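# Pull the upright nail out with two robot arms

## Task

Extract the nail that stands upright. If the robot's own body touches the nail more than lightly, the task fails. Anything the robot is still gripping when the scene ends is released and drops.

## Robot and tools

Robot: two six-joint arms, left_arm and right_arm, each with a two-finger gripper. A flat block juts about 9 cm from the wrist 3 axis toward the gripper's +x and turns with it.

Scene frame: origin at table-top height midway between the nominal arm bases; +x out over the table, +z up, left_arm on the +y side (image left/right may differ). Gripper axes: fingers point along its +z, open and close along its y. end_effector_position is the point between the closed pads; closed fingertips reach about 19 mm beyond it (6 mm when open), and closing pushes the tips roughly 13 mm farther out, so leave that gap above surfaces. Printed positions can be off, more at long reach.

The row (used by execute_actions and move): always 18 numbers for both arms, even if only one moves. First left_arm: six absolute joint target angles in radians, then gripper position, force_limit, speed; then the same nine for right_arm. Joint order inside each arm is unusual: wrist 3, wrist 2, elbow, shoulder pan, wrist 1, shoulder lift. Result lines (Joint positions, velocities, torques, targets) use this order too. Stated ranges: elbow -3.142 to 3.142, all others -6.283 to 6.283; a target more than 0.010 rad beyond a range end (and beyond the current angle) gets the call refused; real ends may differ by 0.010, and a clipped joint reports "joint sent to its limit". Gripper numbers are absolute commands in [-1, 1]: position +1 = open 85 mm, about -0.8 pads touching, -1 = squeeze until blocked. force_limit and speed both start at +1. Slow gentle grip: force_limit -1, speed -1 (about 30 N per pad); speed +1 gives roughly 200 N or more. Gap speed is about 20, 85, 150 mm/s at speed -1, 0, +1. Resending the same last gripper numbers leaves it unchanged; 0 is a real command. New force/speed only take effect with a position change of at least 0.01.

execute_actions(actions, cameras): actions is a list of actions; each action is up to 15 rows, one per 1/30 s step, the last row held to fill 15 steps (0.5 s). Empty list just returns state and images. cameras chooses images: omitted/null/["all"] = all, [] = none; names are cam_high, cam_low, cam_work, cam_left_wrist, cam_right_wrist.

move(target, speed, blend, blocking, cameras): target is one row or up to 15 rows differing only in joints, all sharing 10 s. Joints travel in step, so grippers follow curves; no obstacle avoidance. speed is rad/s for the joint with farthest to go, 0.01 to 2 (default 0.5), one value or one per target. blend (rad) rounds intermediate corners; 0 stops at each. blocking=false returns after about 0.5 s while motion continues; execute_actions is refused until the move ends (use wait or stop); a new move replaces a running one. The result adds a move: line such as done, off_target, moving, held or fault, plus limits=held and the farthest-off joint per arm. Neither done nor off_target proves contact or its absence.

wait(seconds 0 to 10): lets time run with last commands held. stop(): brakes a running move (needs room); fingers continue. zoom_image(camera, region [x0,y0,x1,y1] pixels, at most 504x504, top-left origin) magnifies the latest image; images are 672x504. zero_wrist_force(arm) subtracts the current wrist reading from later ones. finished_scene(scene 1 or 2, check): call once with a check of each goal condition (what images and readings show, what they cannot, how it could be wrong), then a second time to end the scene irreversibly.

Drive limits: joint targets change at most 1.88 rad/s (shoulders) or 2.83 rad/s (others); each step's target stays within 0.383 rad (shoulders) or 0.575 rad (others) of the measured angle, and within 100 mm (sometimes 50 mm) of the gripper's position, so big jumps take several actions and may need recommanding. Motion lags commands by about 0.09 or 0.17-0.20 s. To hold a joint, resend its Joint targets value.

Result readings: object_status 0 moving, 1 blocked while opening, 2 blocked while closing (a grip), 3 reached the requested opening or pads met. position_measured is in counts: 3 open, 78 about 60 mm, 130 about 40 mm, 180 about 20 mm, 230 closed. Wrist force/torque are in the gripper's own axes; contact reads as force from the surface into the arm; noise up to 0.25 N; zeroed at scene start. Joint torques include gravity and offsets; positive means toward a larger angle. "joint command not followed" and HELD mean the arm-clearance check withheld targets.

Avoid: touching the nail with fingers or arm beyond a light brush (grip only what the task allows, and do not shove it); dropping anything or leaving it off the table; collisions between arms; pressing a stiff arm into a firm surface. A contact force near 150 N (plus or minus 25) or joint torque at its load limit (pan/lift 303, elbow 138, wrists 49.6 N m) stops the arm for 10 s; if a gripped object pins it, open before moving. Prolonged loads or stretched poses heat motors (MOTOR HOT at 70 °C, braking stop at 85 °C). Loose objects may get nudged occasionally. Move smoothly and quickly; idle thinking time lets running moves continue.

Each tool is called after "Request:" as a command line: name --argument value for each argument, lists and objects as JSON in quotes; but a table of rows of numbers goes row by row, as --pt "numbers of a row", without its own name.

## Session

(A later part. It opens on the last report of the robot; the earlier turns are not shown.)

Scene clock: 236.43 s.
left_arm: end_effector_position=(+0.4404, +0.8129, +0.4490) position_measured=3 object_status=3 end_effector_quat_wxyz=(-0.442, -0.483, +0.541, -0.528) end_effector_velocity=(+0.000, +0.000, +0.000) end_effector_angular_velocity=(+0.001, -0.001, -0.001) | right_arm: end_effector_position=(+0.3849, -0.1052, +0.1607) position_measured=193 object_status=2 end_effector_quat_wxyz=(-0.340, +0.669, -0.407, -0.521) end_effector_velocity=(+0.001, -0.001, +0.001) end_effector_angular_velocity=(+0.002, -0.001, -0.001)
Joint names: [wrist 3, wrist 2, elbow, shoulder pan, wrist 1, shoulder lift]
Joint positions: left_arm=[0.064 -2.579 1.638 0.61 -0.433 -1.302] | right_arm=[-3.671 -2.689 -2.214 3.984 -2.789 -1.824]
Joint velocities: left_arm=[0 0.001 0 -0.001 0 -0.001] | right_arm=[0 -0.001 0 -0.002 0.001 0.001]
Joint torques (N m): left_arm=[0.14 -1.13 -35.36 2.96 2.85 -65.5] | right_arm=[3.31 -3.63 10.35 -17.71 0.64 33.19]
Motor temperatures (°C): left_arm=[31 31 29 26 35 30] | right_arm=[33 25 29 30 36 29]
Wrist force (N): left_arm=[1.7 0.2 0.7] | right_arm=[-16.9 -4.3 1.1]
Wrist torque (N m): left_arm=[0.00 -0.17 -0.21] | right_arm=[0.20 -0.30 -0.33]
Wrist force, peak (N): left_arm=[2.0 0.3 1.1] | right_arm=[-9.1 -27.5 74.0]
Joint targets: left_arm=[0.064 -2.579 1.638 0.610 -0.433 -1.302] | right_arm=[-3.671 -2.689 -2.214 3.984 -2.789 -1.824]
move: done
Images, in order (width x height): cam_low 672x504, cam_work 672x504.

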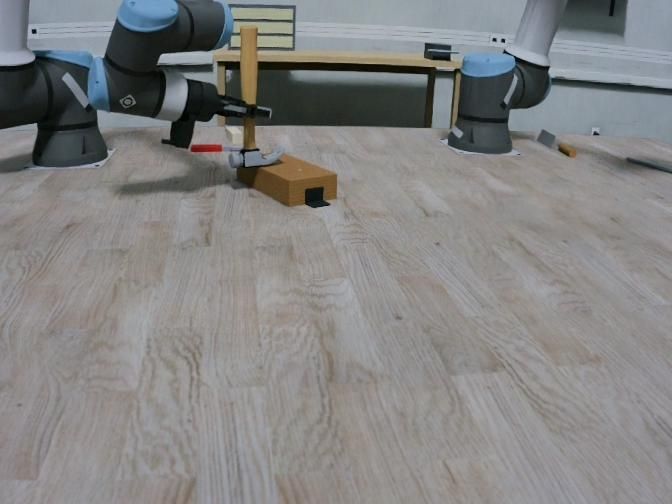

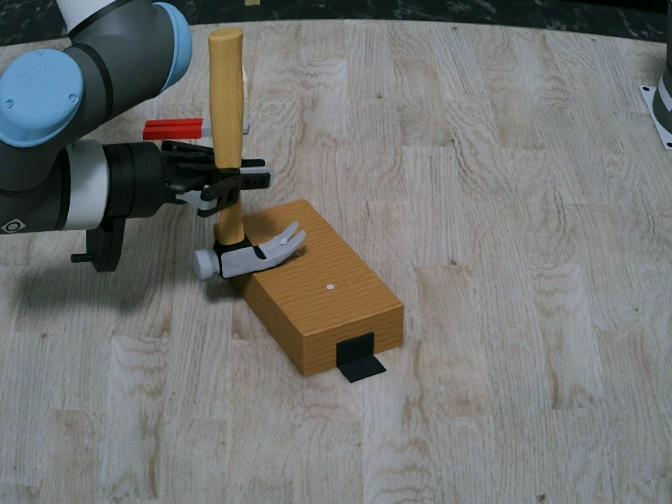

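Request:
move --pt "0.064 -2.579 1.638 0.610 -0.433 -1.302 1 1 1 -3.6705 -2.6887 -2.1938 3.9843 -2.8495 -1.7828 -1 1 1" --pt "0.064 -2.579 1.638 0.610 -0.433 -1.302 1 1 1 -3.6705 -2.6887 -2.159 3.9843 -2.9255 -1.742 -1 1 1" --speed 0.06 --blend 0.02 --cameras '["cam_work","cam_low"]'

Request:
zoom_image --camera "cam_work" --region '[180, 185, 340, 310]'

Request:
zoom_image --camera "cam_low" --region '[220, 115, 320, 190]'

Scene clock: 239.53 s.
left_arm: end_effector_position=(+0.4404, +0.8129, +0.4490) position_measured=3 object_status=3 end_effector_quat_wxyz=(-0.442, -0.483, +0.541, -0.528) end_effector_velocity=(+0.001, +0.000, -0.001) end_effector_angular_velocity=(-0.001, +0.001, +0.000) | right_arm: end_effector_position=(+0.3905, -0.0989, +0.2241) position_measured=193 object_status=2 end_effector_quat_wxyz=(-0.340, +0.669, -0.407, -0.521) end_effector_velocity=(-0.001, +0.000, +0.001) end_effector_angular_velocity=(+0.000, +0.000, +0.001)
Joint names: [wrist 3, wrist 2, elbow, shoulder pan, wrist 1, shoulder lift]
Joint positions: left_arm=[0.064 -2.579 1.638 0.61 -0.433 -1.302] | right_arm=[-3.67 -2.689 -2.159 3.984 -2.925 -1.742]
Joint velocities: left_arm=[0 -0.001 0 0 0 0.001] | right_arm=[0 0 0 0.001 -0.002 0.001]
Joint torques (N m): left_arm=[-0.31 -1.15 -37.77 0.12 3.01 -63.58] | right_arm=[-2.11 -3.28 37.99 -15.84 -5.35 67.09]
Motor temperatures (°C): left_arm=[31 31 29 26 35 30] | right_arm=[33 25 29 30 36 29]
Wrist force (N): left_arm=[1.8 0.1 0.7] | right_arm=[-0.1 1.0 2.4]
Wrist torque (N m): left_arm=[0.00 -0.18 -0.22] | right_arm=[0.23 -0.08 0.17]
Wrist force, peak (N): left_arm=[2.0 0.3 1.0] | right_arm=[-16.8 -4.3 0.8]
Joint targets: left_arm=[0.064 -2.579 1.638 0.610 -0.433 -1.302] | right_arm=[-3.671 -2.689 -2.159 3.984 -2.925 -1.742]
move: done
Images, in order (width x height): cam_low 672x504, cam_work 672x504.

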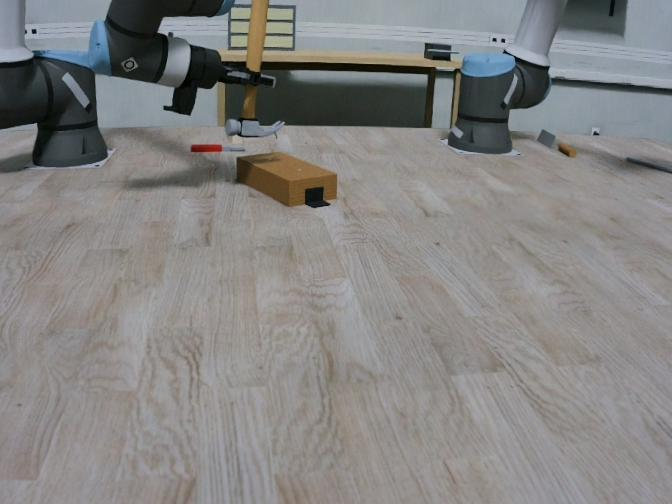

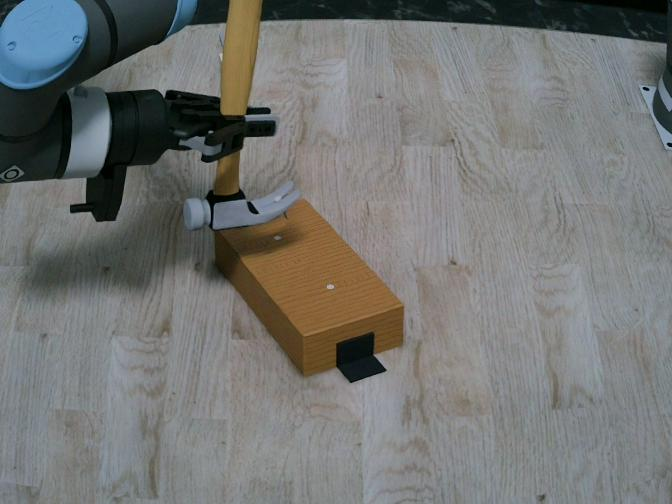

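Scaled by 3.150 from the camera's 672x504 image, which has a finer 960x720 frame.

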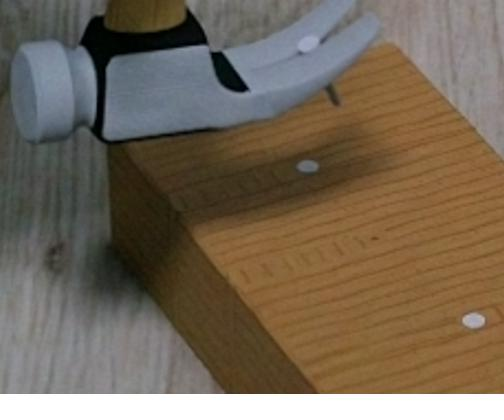

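Scaled by 5.040 from the camera's 672x504 image, which has a finer 960x720 frame.

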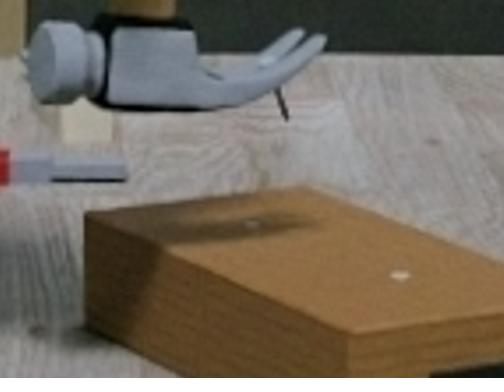

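Request:
move --pt "0.064 -2.579 1.638 0.610 -0.433 -1.302 1 1 1 -3.6705 -2.6887 -2.09 3.9843 -3.07 -1.665 -1 1 1" --pt "0.064 -2.579 1.638 0.610 -0.433 -1.302 1 1 1 -2.5164 -1.5708 -1.8961 4.1857 -4.3368 -1.6211 -1 1 1" --pt "0.064 -2.579 1.638 0.610 -0.433 -1.302 1 1 1 -2.5164 -1.5708 -2.0045 4.1857 -4.149 -1.7005 -1 1 1" --speed 0.45 --blend 0.05

Scene clock: 244.93 s.
left_arm: end_effector_position=(+0.4404, +0.8129, +0.4490) position_measured=3 object_status=3 end_effector_quat_wxyz=(-0.442, -0.483, +0.541, -0.528) end_effector_velocity=(+0.000, +0.000, -0.001) end_effector_angular_velocity=(-0.001, +0.001, -0.002) | right_arm: end_effector_position=(+0.4489, -0.2784, +0.1991) position_measured=193 object_status=2 end_effector_quat_wxyz=(+0.000, -0.207, +0.978, +0.000) end_effector_velocity=(+0.000, +0.001, -0.001) end_effector_angular_velocity=(-0.001, +0.001, +0.001)
Joint names: [wrist 3, wrist 2, elbow, shoulder pan, wrist 1, shoulder lift]
Joint positions: left_arm=[0.064 -2.579 1.638 0.61 -0.433 -1.302] | right_arm=[-2.516 -1.571 -2.004 4.186 -4.149 -1.7]
Joint velocities: left_arm=[0 0.002 0.001 -0.001 0 0.001] | right_arm=[0 0 -0.001 0.001 0.001 -0.003]
Joint torques (N m): left_arm=[-0.1 -0.91 -36.72 1.42 3.34 -62.36] | right_arm=[3.22 3.71 25.54 19.76 -1.59 38.18]
Motor temperatures (°C): left_arm=[31 31 29 26 35 30] | right_arm=[33 25 29 30 36 29]
Wrist force (N): left_arm=[1.7 0.2 0.5] | right_arm=[-0.7 0.5 4.0]
Wrist torque (N m): left_arm=[0.01 -0.16 -0.22] | right_arm=[0.01 -0.36 0.14]
Wrist force, peak (N): left_arm=[2.1 -0.1 1.0] | right_arm=[-0.3 0.3 7.4]
Joint targets: left_arm=[0.064 -2.579 1.638 0.610 -0.433 -1.302] | right_arm=[-2.516 -1.571 -2.005 4.186 -4.149 -1.700]
move: done

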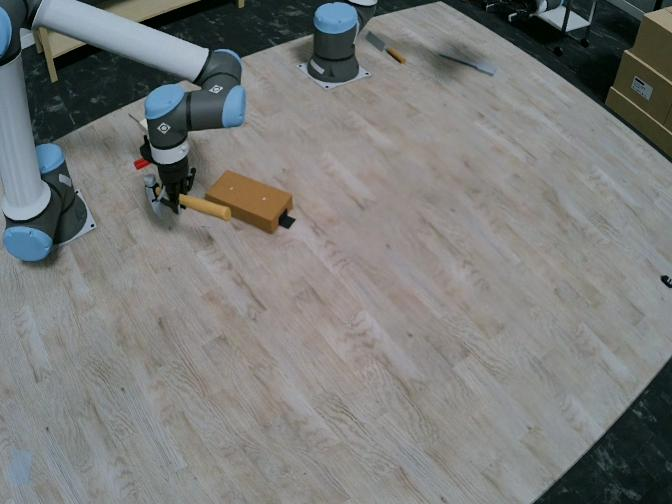

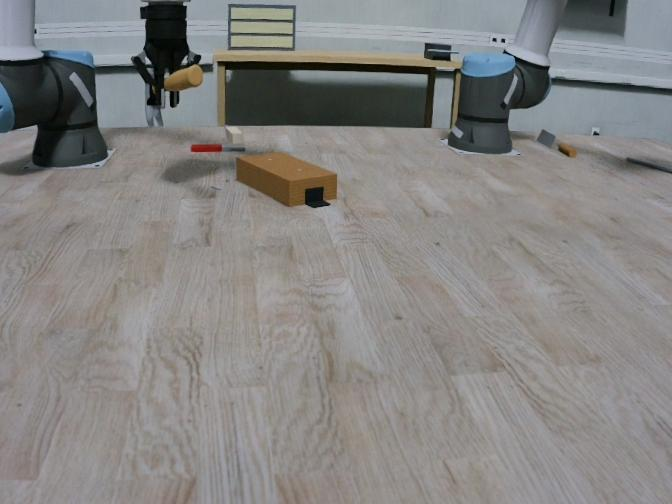

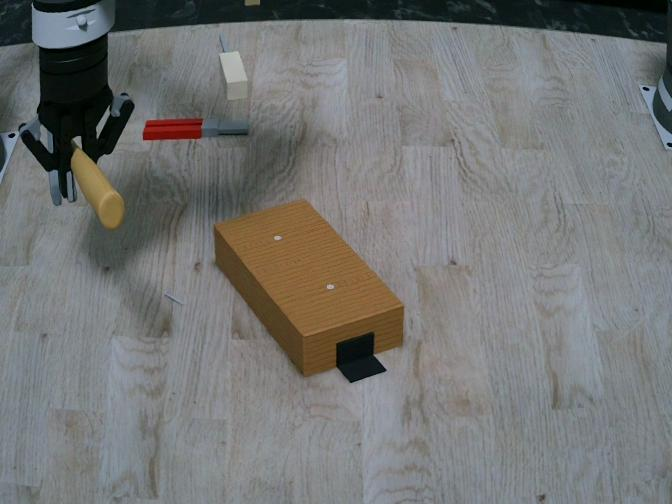

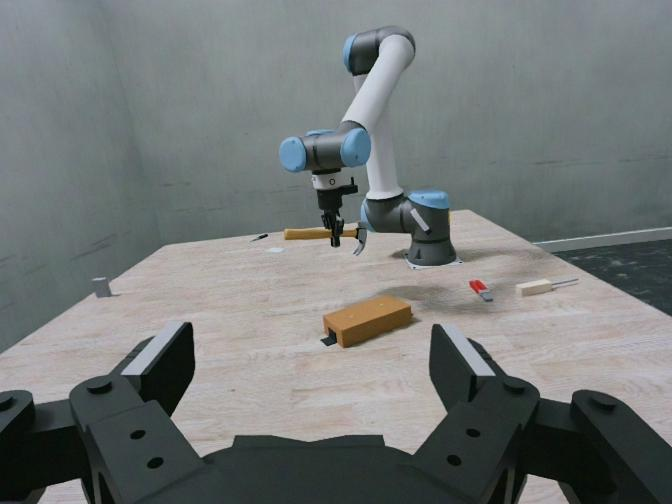

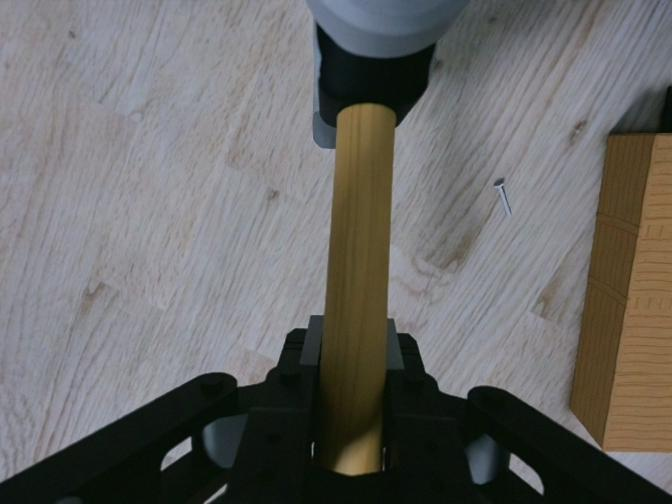

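Request:
move --target '[0.064,-2.579,1.638,0.610,-0.433,-1.302,1,1,1,-2.5164,-1.5708,-2.0855,4.1857,-3.9554,-1.8130,-1,1,1]' --speed 0.15 --cameras '["cam_low","cam_left_wrist"]'

Request:
zoom_image --camera "cam_left_wrist" --region '[260, 190, 420, 310]'

Scene clock: 246.80 s.
left_arm: end_effector_position=(+0.4404, +0.8129, +0.4490) position_measured=3 object_status=3 end_effector_quat_wxyz=(-0.442, -0.483, +0.541, -0.528) end_effector_velocity=(+0.000, +0.000, +0.000) end_effector_angular_velocity=(+0.000, +0.000, +0.000) | right_arm: end_effector_position=(+0.4490, -0.2784, +0.0992) position_measured=193 object_status=2 end_effector_quat_wxyz=(+0.000, -0.207, +0.978, +0.000) end_effector_velocity=(+0.000, +0.000, +0.000) end_effector_angular_velocity=(+0.001, -0.001, +0.001)
Joint names: [wrist 3, wrist 2, elbow, shoulder pan, wrist 1, shoulder lift]
Joint positions: left_arm=[0.064 -2.579 1.638 0.61 -0.433 -1.302] | right_arm=[-2.516 -1.571 -2.085 4.186 -3.956 -1.813]
Joint velocities: left_arm=[0 0 0 0 0 0] | right_arm=[0 0 -0.001 0 0.002 0]
Joint torques (N m): left_arm=[-0.24 -0.98 -36.1 2.43 3.14 -62.52] | right_arm=[3.1 3.26 20.53 19.55 -1.75 42.13]
Motor temperatures (°C): left_arm=[31 31 29 26 35 30] | right_arm=[33 25 29 30 36 29]
Wrist force (N): left_arm=[1.6 0.3 0.8] | right_arm=[-1.0 0.8 3.9]
Wrist torque (N m): left_arm=[0.02 -0.14 -0.22] | right_arm=[0.12 -0.37 0.14]
Wrist force, peak (N): left_arm=[2.1 0.5 0.6] | right_arm=[-1.0 0.5 5.1]
Joint targets: left_arm=[0.064 -2.579 1.638 0.610 -0.433 -1.302] | right_arm=[-2.516 -1.571 -2.086 4.186 -3.955 -1.813]
move: done
Images, in order (width x height): cam_low 672x504, cam_left_wrist 672x504.

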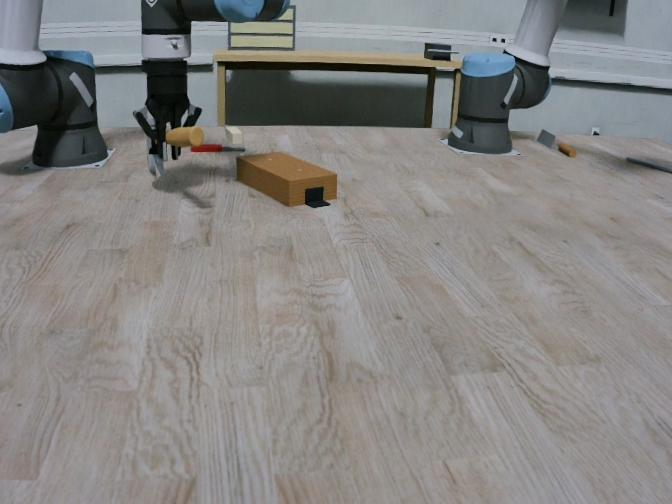

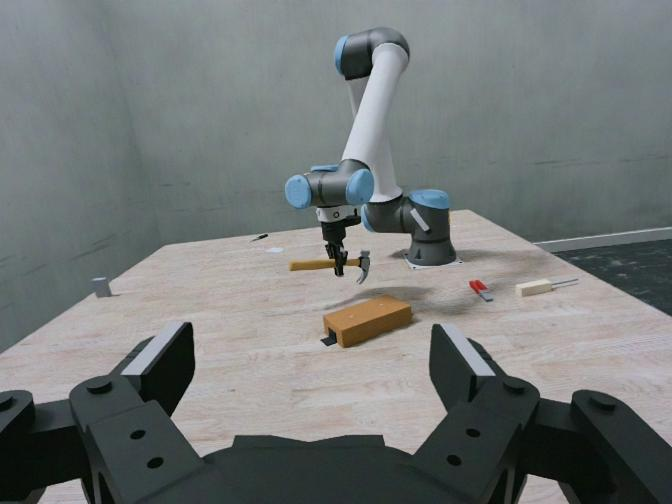

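Scaled by 3.150 from the camera's 672x504 image, which has a finer 960x720 frame.

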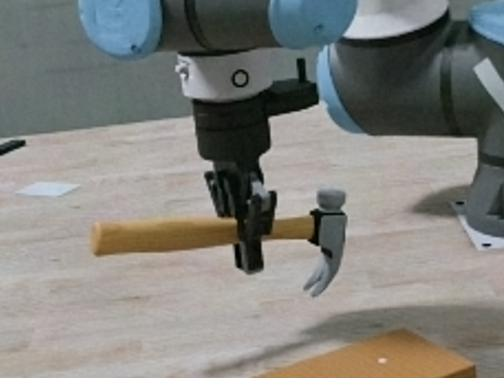

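Request:
move --target '[0.064,-2.579,1.638,0.610,-0.433,-1.302,1,1,1,-2.5164,-1.5708,-2.1040,4.1857,-3.8970,-1.8530,-1,1,1]' --speed 0.04 --cameras '["cam_low","cam_left_wrist"]'

Request:
zoom_image --camera "cam_low" --region '[100, 90, 260, 210]'

Scene clock: 248.77 s.
left_arm: end_effector_position=(+0.4404, +0.8129, +0.4490) position_measured=3 object_status=3 end_effector_quat_wxyz=(-0.442, -0.483, +0.541, -0.528) end_effector_velocity=(+0.000, -0.001, +0.001) end_effector_angular_velocity=(+0.001, -0.001, -0.001) | right_arm: end_effector_position=(+0.4489, -0.2784, +0.0692) position_measured=193 object_status=2 end_effector_quat_wxyz=(+0.000, -0.207, +0.978, +0.000) end_effector_velocity=(+0.000, +0.000, +0.000) end_effector_angular_velocity=(+0.002, -0.001, +0.000)
Joint names: [wrist 3, wrist 2, elbow, shoulder pan, wrist 1, shoulder lift]
Joint positions: left_arm=[0.064 -2.579 1.638 0.61 -0.433 -1.302] | right_arm=[-2.516 -1.571 -2.104 4.186 -3.897 -1.853]
Joint velocities: left_arm=[0 0.001 0 0 0 -0.002] | right_arm=[0 0 -0.001 0 0.002 0.001]
Joint torques (N m): left_arm=[-0.2 -1.4 -36.43 0.15 2.98 -64.51] | right_arm=[2.7 3.11 18.67 16.93 -1.44 43.82]
Motor temperatures (°C): left_arm=[31 31 29 26 35 30] | right_arm=[33 25 29 30 36 29]
Wrist force (N): left_arm=[1.9 0.2 0.8] | right_arm=[-1.1 1.0 4.0]
Wrist torque (N m): left_arm=[0.02 -0.19 -0.22] | right_arm=[0.20 -0.34 0.10]
Wrist force, peak (N): left_arm=[2.1 0.2 0.6] | right_arm=[-1.5 1.2 4.4]
Joint targets: left_arm=[0.064 -2.579 1.638 0.610 -0.433 -1.302] | right_arm=[-2.516 -1.571 -2.104 4.186 -3.897 -1.853]
move: done
Images, in order (width x height): cam_low 672x504, cam_left_wrist 672x504.

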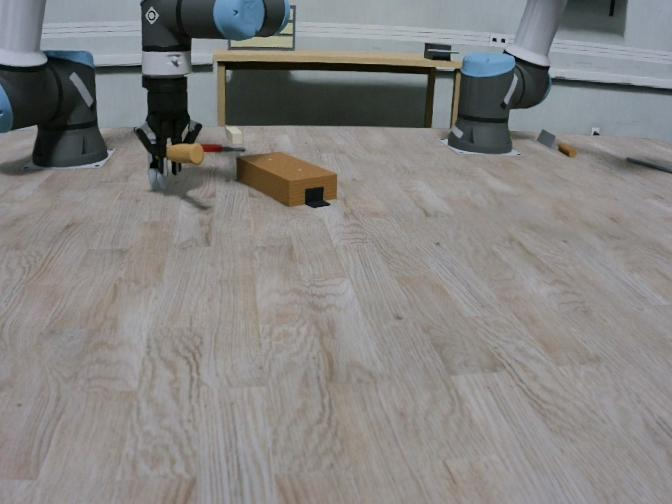

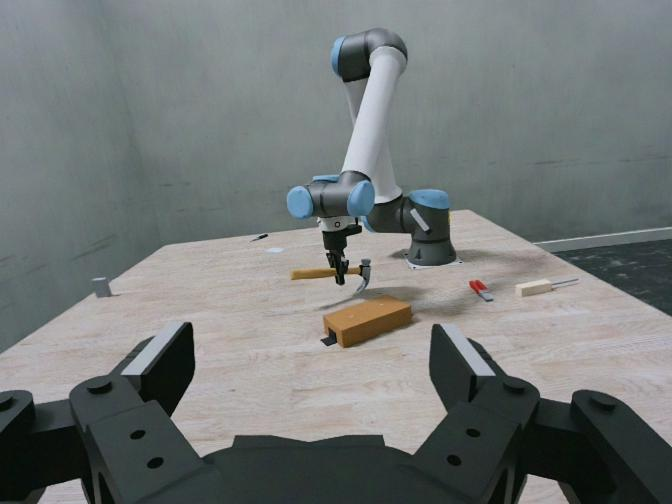

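Scaled by 3.150 from the camera's 672x504 image, which has a finer 960x720 frame.

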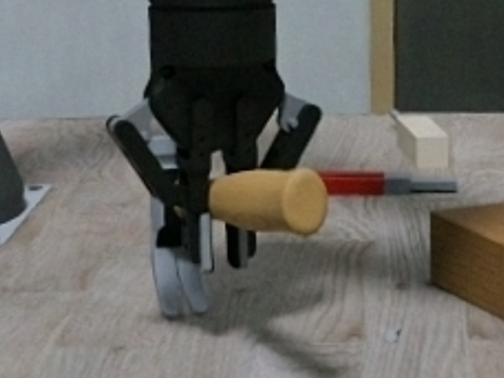

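Request:
move --target '[0.064,-2.579,1.638,0.610,-0.433,-1.302,1,1,1,-2.5164,-1.5708,-2.1150,4.1857,-3.8517,-1.8873,-1,1,1]' --speed 0.03 --cameras '["cam_low"]'

Request:
zoom_image --camera "cam_low" --region '[100, 90, 260, 210]'

Scene clock: 250.90 s.
left_arm: end_effector_position=(+0.4404, +0.8129, +0.4490) position_measured=3 object_status=3 end_effector_quat_wxyz=(-0.442, -0.483, +0.541, -0.528) end_effector_velocity=(+0.000, +0.000, +0.000) end_effector_angular_velocity=(+0.000, +0.000, +0.001) | right_arm: end_effector_position=(+0.4494, -0.2777, +0.0457) position_measured=193 object_status=2 end_effector_quat_wxyz=(+0.000, -0.207, +0.978, +0.000) end_effector_velocity=(+0.000, +0.000, -0.001) end_effector_angular_velocity=(+0.001, +0.000, +0.001)
Joint names: [wrist 3, wrist 2, elbow, shoulder pan, wrist 1, shoulder lift]
Joint positions: left_arm=[0.064 -2.579 1.638 0.61 -0.433 -1.302] | right_arm=[-2.516 -1.571 -2.115 4.186 -3.852 -1.887]
Joint velocities: left_arm=[0 0 0.001 0.001 0 -0.001] | right_arm=[0 0 0 0 0.002 -0.001]
Joint torques (N m): left_arm=[-0.34 -1.19 -36.83 2.28 3.57 -60.71] | right_arm=[2.68 2.54 15.27 18 -1.21 42.32]
Motor temperatures (°C): left_arm=[31 31 29 26 35 30] | right_arm=[33 25 29 30 36 29]
Wrist force (N): left_arm=[1.7 0.1 0.9] | right_arm=[-3.4 0.7 -2.8]
Wrist torque (N m): left_arm=[-0.01 -0.16 -0.22] | right_arm=[0.10 0.06 0.11]
Wrist force, peak (N): left_arm=[2.0 0.2 1.0] | right_arm=[-4.8 1.1 -5.4]
Joint targets: left_arm=[0.064 -2.579 1.638 0.610 -0.433 -1.302] | right_arm=[-2.516 -1.571 -2.115 4.186 -3.852 -1.887]
move: done
Images, in order (width x height): cam_low 672x504.

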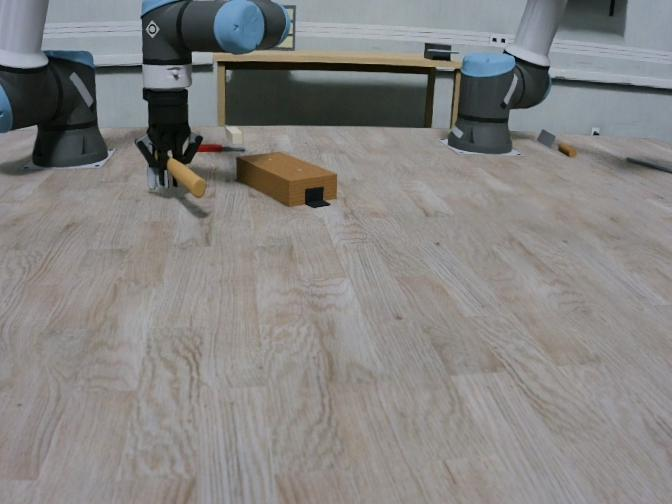

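Scaled by 3.150 from the camera's 672x504 image, which has a finer 960x720 frame.

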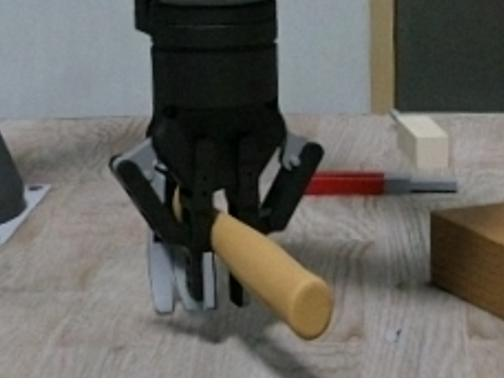

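Request:
move --target '[0.064,-2.579,1.638,0.610,-0.433,-1.302,1,1,1,-2.5164,-1.5708,-2.1195,4.1857,-3.8325,-1.9020,-1,1,1]' --speed 0.02 --cameras '["cam_low"]'

Request:
zoom_image --camera "cam_low" --region '[100, 90, 260, 210]'

Scene clock: 252.37 s.
left_arm: end_effector_position=(+0.4404, +0.8129, +0.4490) position_measured=3 object_status=3 end_effector_quat_wxyz=(-0.442, -0.483, +0.541, -0.528) end_effector_velocity=(+0.000, +0.000, +0.000) end_effector_angular_velocity=(+0.000, +0.000, +0.001) | right_arm: end_effector_position=(+0.4494, -0.2776, +0.0357) position_measured=193 object_status=2 end_effector_quat_wxyz=(+0.000, -0.207, +0.978, +0.000) end_effector_velocity=(+0.000, +0.001, -0.001) end_effector_angular_velocity=(+0.000, +0.000, +0.001)
Joint names: [wrist 3, wrist 2, elbow, shoulder pan, wrist 1, shoulder lift]
Joint positions: left_arm=[0.064 -2.579 1.638 0.61 -0.433 -1.302] | right_arm=[-2.516 -1.571 -2.119 4.186 -3.833 -1.902]
Joint velocities: left_arm=[0 0 0.001 0.001 0 -0.001] | right_arm=[0 0 0 0.001 0.003 -0.002]
Joint torques (N m): left_arm=[-0.06 -1.19 -35.95 2.55 3.37 -63.39] | right_arm=[2.6 2.35 14.6 15.65 -0.92 42.18]
Motor temperatures (°C): left_arm=[31 31 29 26 35 30] | right_arm=[33 25 29 30 36 29]
Wrist force (N): left_arm=[1.6 0.1 0.8] | right_arm=[-3.4 1.0 -2.1]
Wrist torque (N m): left_arm=[-0.01 -0.15 -0.21] | right_arm=[0.12 0.10 0.11]
Wrist force, peak (N): left_arm=[1.9 0.2 1.1] | right_arm=[-4.4 1.2 -3.6]
Joint targets: left_arm=[0.064 -2.579 1.638 0.610 -0.433 -1.302] | right_arm=[-2.516 -1.571 -2.119 4.186 -3.833 -1.902]
move: done
Images, in order (width x height): cam_low 672x504.

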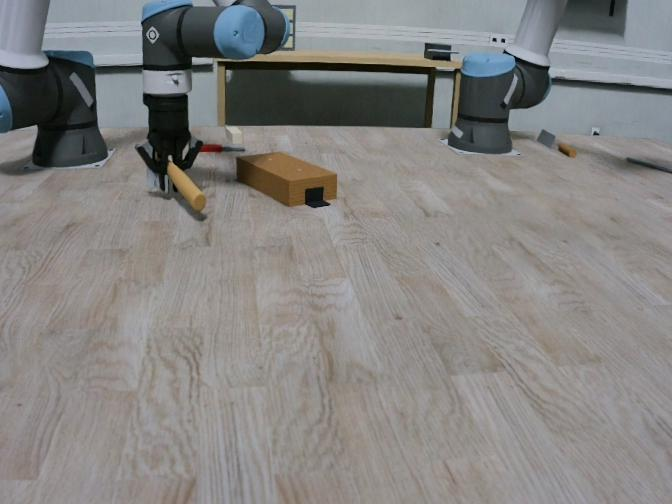

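Scaled by 3.150 from the camera's 672x504 image, which has a finer 960x720 frame.

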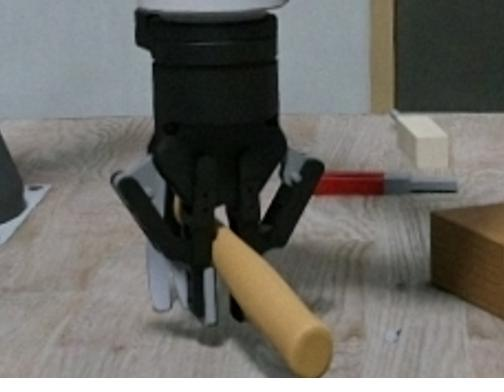

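Request:
move --target '[0.064,-2.579,1.638,0.610,-0.433,-1.302,1,1,1,-2.5164,-1.5708,-2.1195,4.1857,-3.8325,-1.9020,-0.1,-1,-1]' --cameras '[]'

Request:
move --target '[0.064,-2.579,1.638,0.610,-0.433,-1.302,1,1,1,-2.5164,-1.5708,-2.1195,4.1857,-3.8325,-1.9020,0.9,-1,-1]' --cameras '["cam_low"]'

Request:
zoom_image --camera "cam_low" --region '[100, 90, 260, 210]'

Scene clock: 253.80 s.
left_arm: end_effector_position=(+0.4404, +0.8129, +0.4490) position_measured=3 object_status=3 end_effector_quat_wxyz=(-0.442, -0.483, +0.541, -0.528) end_effector_velocity=(+0.000, +0.000, +0.001) end_effector_angular_velocity=(+0.001, -0.001, +0.000) | right_arm: end_effector_position=(+0.4494, -0.2776, +0.0357) position_measured=141 object_status=0 end_effector_quat_wxyz=(+0.000, -0.207, +0.978, +0.000) end_effector_velocity=(+0.000, -0.001, -0.001) end_effector_angular_velocity=(-0.002, +0.001, -0.001)
Joint names: [wrist 3, wrist 2, elbow, shoulder pan, wrist 1, shoulder lift]
Joint positions: left_arm=[0.064 -2.579 1.638 0.61 -0.433 -1.302] | right_arm=[-2.516 -1.571 -2.12 4.186 -3.832 -1.902]
Joint velocities: left_arm=[0 0 0 0 0 -0.002] | right_arm=[0 0 0 -0.001 0 -0.002]
Joint torques (N m): left_arm=[-0.01 -1.23 -35.47 -0.61 3.62 -62.63] | right_arm=[2.64 1.86 24.87 15.38 -2.64 52.17]
Motor temperatures (°C): left_arm=[31 31 29 26 35 30] | right_arm=[33 25 29 30 36 29]
Wrist force (N): left_arm=[1.8 0.1 1.0] | right_arm=[-0.4 1.0 -0.6]
Wrist torque (N m): left_arm=[0.00 -0.17 -0.22] | right_arm=[0.17 -0.06 0.09]
Wrist force, peak (N): left_arm=[1.9 0.2 1.1] | right_arm=[-3.9 0.9 -2.4]
Joint targets: left_arm=[0.064 -2.579 1.638 0.610 -0.433 -1.302] | right_arm=[-2.516 -1.571 -2.119 4.186 -3.833 -1.902]
move: done
No camera images: "cameras" was empty.

Scene clock: 256.43 s.
left_arm: end_effector_position=(+0.4404, +0.8129, +0.4490) position_measured=3 object_status=3 end_effector_quat_wxyz=(-0.442, -0.483, +0.541, -0.528) end_effector_velocity=(+0.000, +0.000, -0.001) end_effector_angular_velocity=(-0.001, +0.001, +0.000) | right_arm: end_effector_position=(+0.4494, -0.2776, +0.0357) position_measured=16 object_status=0 end_effector_quat_wxyz=(+0.000, -0.207, +0.978, +0.000) end_effector_velocity=(+0.000, +0.000, +0.001) end_effector_angular_velocity=(+0.001, -0.001, -0.001)
Joint names: [wrist 3, wrist 2, elbow, shoulder pan, wrist 1, shoulder lift]
Joint positions: left_arm=[0.064 -2.579 1.638 0.61 -0.433 -1.302] | right_arm=[-2.516 -1.571 -2.119 4.186 -3.832 -1.902]
Joint velocities: left_arm=[0 0 0 0 0 0.001] | right_arm=[0 0 0 -0.001 -0.001 0.002]
Joint torques (N m): left_arm=[-0.69 -1.01 -35.53 4.11 4.21 -63.04] | right_arm=[2.51 1.43 26.49 13.31 -6.26 68.45]
Motor temperatures (°C): left_arm=[31 31 29 26 35 30] | right_arm=[33 25 29 30 36 29]
Wrist force (N): left_arm=[1.7 0.1 1.0] | right_arm=[-0.9 0.7 -0.8]
Wrist torque (N m): left_arm=[-0.01 -0.16 -0.21] | right_arm=[0.13 0.02 0.09]
Wrist force, peak (N): left_arm=[2.1 0.3 1.0] | right_arm=[-1.0 1.3 -0.9]
Joint targets: left_arm=[0.064 -2.579 1.638 0.610 -0.433 -1.302] | right_arm=[-2.516 -1.571 -2.119 4.186 -3.833 -1.902]
move: done
Images, in order (width x height): cam_low 672x504.

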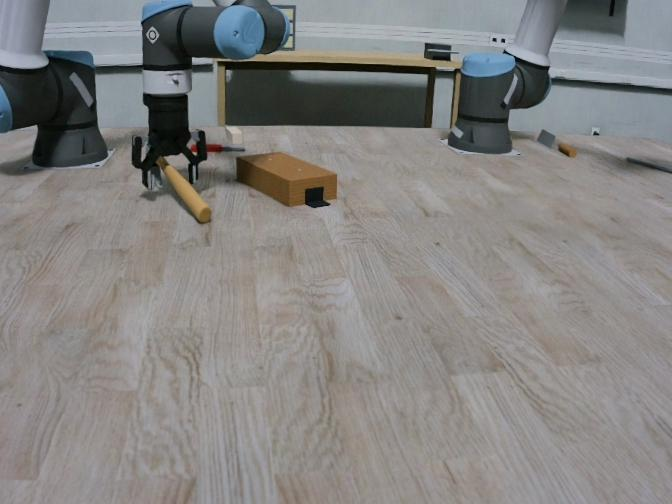

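Scaled by 3.150 from the camera's 672x504 image, which has a finer 960x720 frame.

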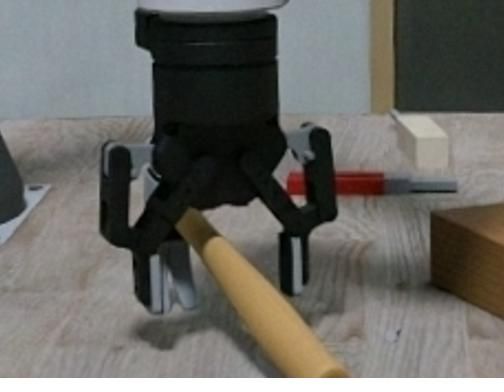

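Hammer is resting on the table; raising the arm.

Request:
move --pt "0.064 -2.579 1.638 0.610 -0.433 -1.302 1 1 1 -2.5164 -1.5708 -2.1040 4.1857 -3.8970 -1.8530 0.9 -1 -1" --pt "0.064 -2.579 1.638 0.610 -0.433 -1.302 1 1 1 -2.5164 -1.5708 -2.0045 4.1857 -4.149 -1.7005 0.9 -1 -1" --speed '[0.08,0.4]' --cameras '["cam_high","cam_low","cam_work"]'

Request:
wait --seconds 1 --cameras '["cam_work"]'

Request:
finished_scene --scene 2 --check "Nail: pulled fully out, seen lying free on the table beside the block, empty hole in block; robot itself did not touch it. Hammer released onto table and at rest; nothing off table; gripper open and empty. Will verify hammer in the last picture."

Scene clock: 258.77 s.
left_arm: end_effector_position=(+0.4404, +0.8129, +0.4490) position_measured=3 object_status=3 end_effector_quat_wxyz=(-0.442, -0.483, +0.541, -0.528) end_effector_velocity=(+0.000, +0.000, +0.000) end_effector_angular_velocity=(+0.000, +0.000, -0.001) | right_arm: end_effector_position=(+0.4489, -0.2784, +0.1990) position_measured=16 object_status=3 end_effector_quat_wxyz=(+0.000, -0.207, +0.978, +0.000) end_effector_velocity=(+0.000, +0.000, +0.001) end_effector_angular_velocity=(+0.000, +0.000, -0.001)
Joint names: [wrist 3, wrist 2, elbow, shoulder pan, wrist 1, shoulder lift]
Joint positions: left_arm=[0.064 -2.579 1.638 0.61 -0.433 -1.302] | right_arm=[-2.516 -1.571 -2.005 4.186 -4.149 -1.701]
Joint velocities: left_arm=[0 0.001 0 0 0 0] | right_arm=[0 0 0 -0.001 -0.001 0]
Joint torques (N m): left_arm=[-0.2 -1.21 -34.99 -0.03 3.59 -64.01] | right_arm=[2.4 1.05 37.63 12.91 -8.65 61.13]
Motor temperatures (°C): left_arm=[31 31 29 26 35 30] | right_arm=[33 25 29 30 36 29]
Wrist force (N): left_arm=[1.6 0.0 0.9] | right_arm=[-0.7 0.5 -1.2]
Wrist torque (N m): left_arm=[-0.02 -0.13 -0.22] | right_arm=[0.01 -0.03 0.14]
Wrist force, peak (N): left_arm=[2.0 0.2 1.0] | right_arm=[-0.3 0.0 -3.5]
Joint targets: left_arm=[0.064 -2.579 1.638 0.610 -0.433 -1.302] | right_arm=[-2.516 -1.571 -2.005 4.186 -4.149 -1.700]
move: done
Images, in order (width x height): cam_high 672x504, cam_low 672x504, cam_work 672x504.

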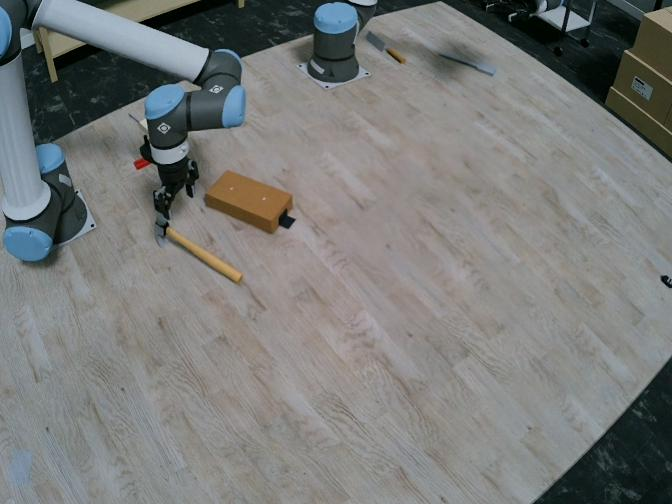

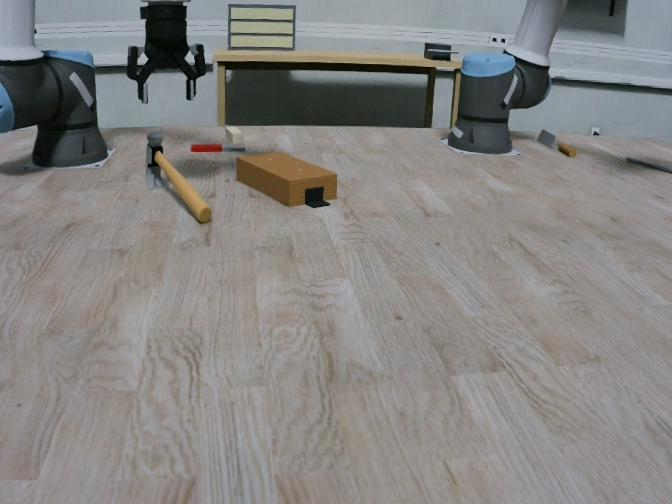

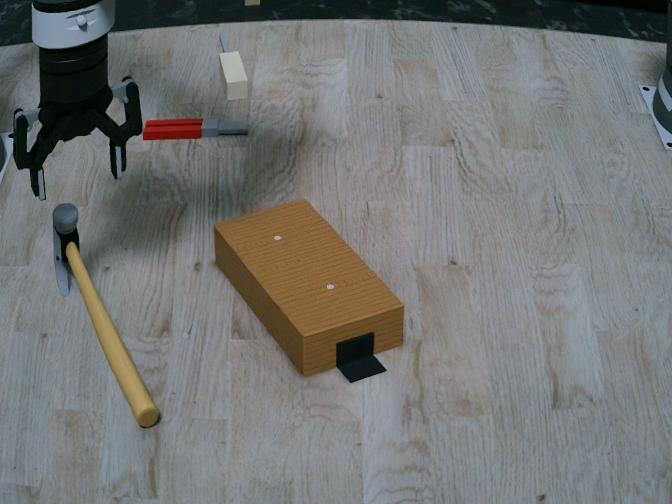

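Scene clock: 259.77 s.
left_arm: end_effector_position=(+0.4404, +0.8129, +0.4490) position_measured=3 object_status=3 end_effector_quat_wxyz=(-0.442, -0.483, +0.541, -0.528) end_effector_velocity=(+0.000, +0.000, -0.001) end_effector_angular_velocity=(-0.001, +0.001, +0.000) | right_arm: end_effector_position=(+0.4489, -0.2784, +0.1991) position_measured=16 object_status=3 end_effector_quat_wxyz=(+0.000, -0.207, +0.978, +0.000) end_effector_velocity=(+0.000, +0.000, +0.000) end_effector_angular_velocity=(+0.000, +0.000, +0.000)
Joint names: [wrist 3, wrist 2, elbow, shoulder pan, wrist 1, shoulder lift]
Joint positions: left_arm=[0.064 -2.579 1.638 0.61 -0.433 -1.302] | right_arm=[-2.516 -1.571 -2.004 4.186 -4.149 -1.7]
Joint velocities: left_arm=[0 -0.001 0.001 0 0 0] | right_arm=[0 0 0 0 0 0]
Joint torques (N m): left_arm=[0.04 -1.56 -36.89 1.89 3.42 -63.37] | right_arm=[2.42 0.8 34.62 11.67 -7.42 62.21]
Motor temperatures (°C): left_arm=[31 31 29 26 35 30] | right_arm=[33 25 29 30 36 29]
Wrist force (N): left_arm=[1.9 0.1 0.8] | right_arm=[-0.4 0.3 -1.4]
Wrist torque (N m): left_arm=[0.00 -0.19 -0.22] | right_arm=[-0.02 -0.06 0.14]
Wrist force, peak (N): left_arm=[2.0 0.4 0.9] | right_arm=[-0.9 0.6 -1.3]
Joint targets: left_arm=[0.064 -2.579 1.638 0.610 -0.433 -1.302] | right_arm=[-2.516 -1.571 -2.005 4.186 -4.149 -1.700]
Tool commands: left_gripper/position=+1.0 left_gripper/force_limit=+1.0 left_gripper/speed=+1.0 right_gripper/position=+0.9 right_gripper/force_limit=-1.0 right_gripper/speed=-1.0
wait: 1.00 s; at rest by 0.17 s
Images, in order (width x height): cam_work 672x504.

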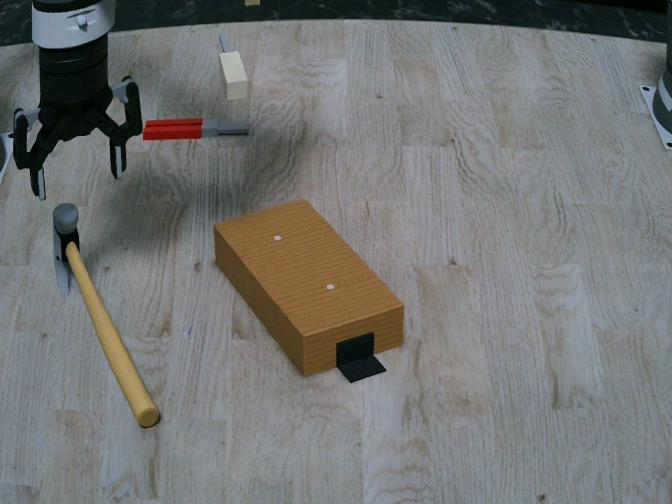

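This call ended nothing. Check each condition that your pictures could not show: look closer or test it, and mend what is not met. Then call finished_scene again.

Request:
finished_scene --scene 2 --check "Nail lies on table at cam_work (188,332), hole empty; two other nails remain flush. Hammer at rest on table, gripper empty and raised, nothing fell off."

The scene is finished: the task was done.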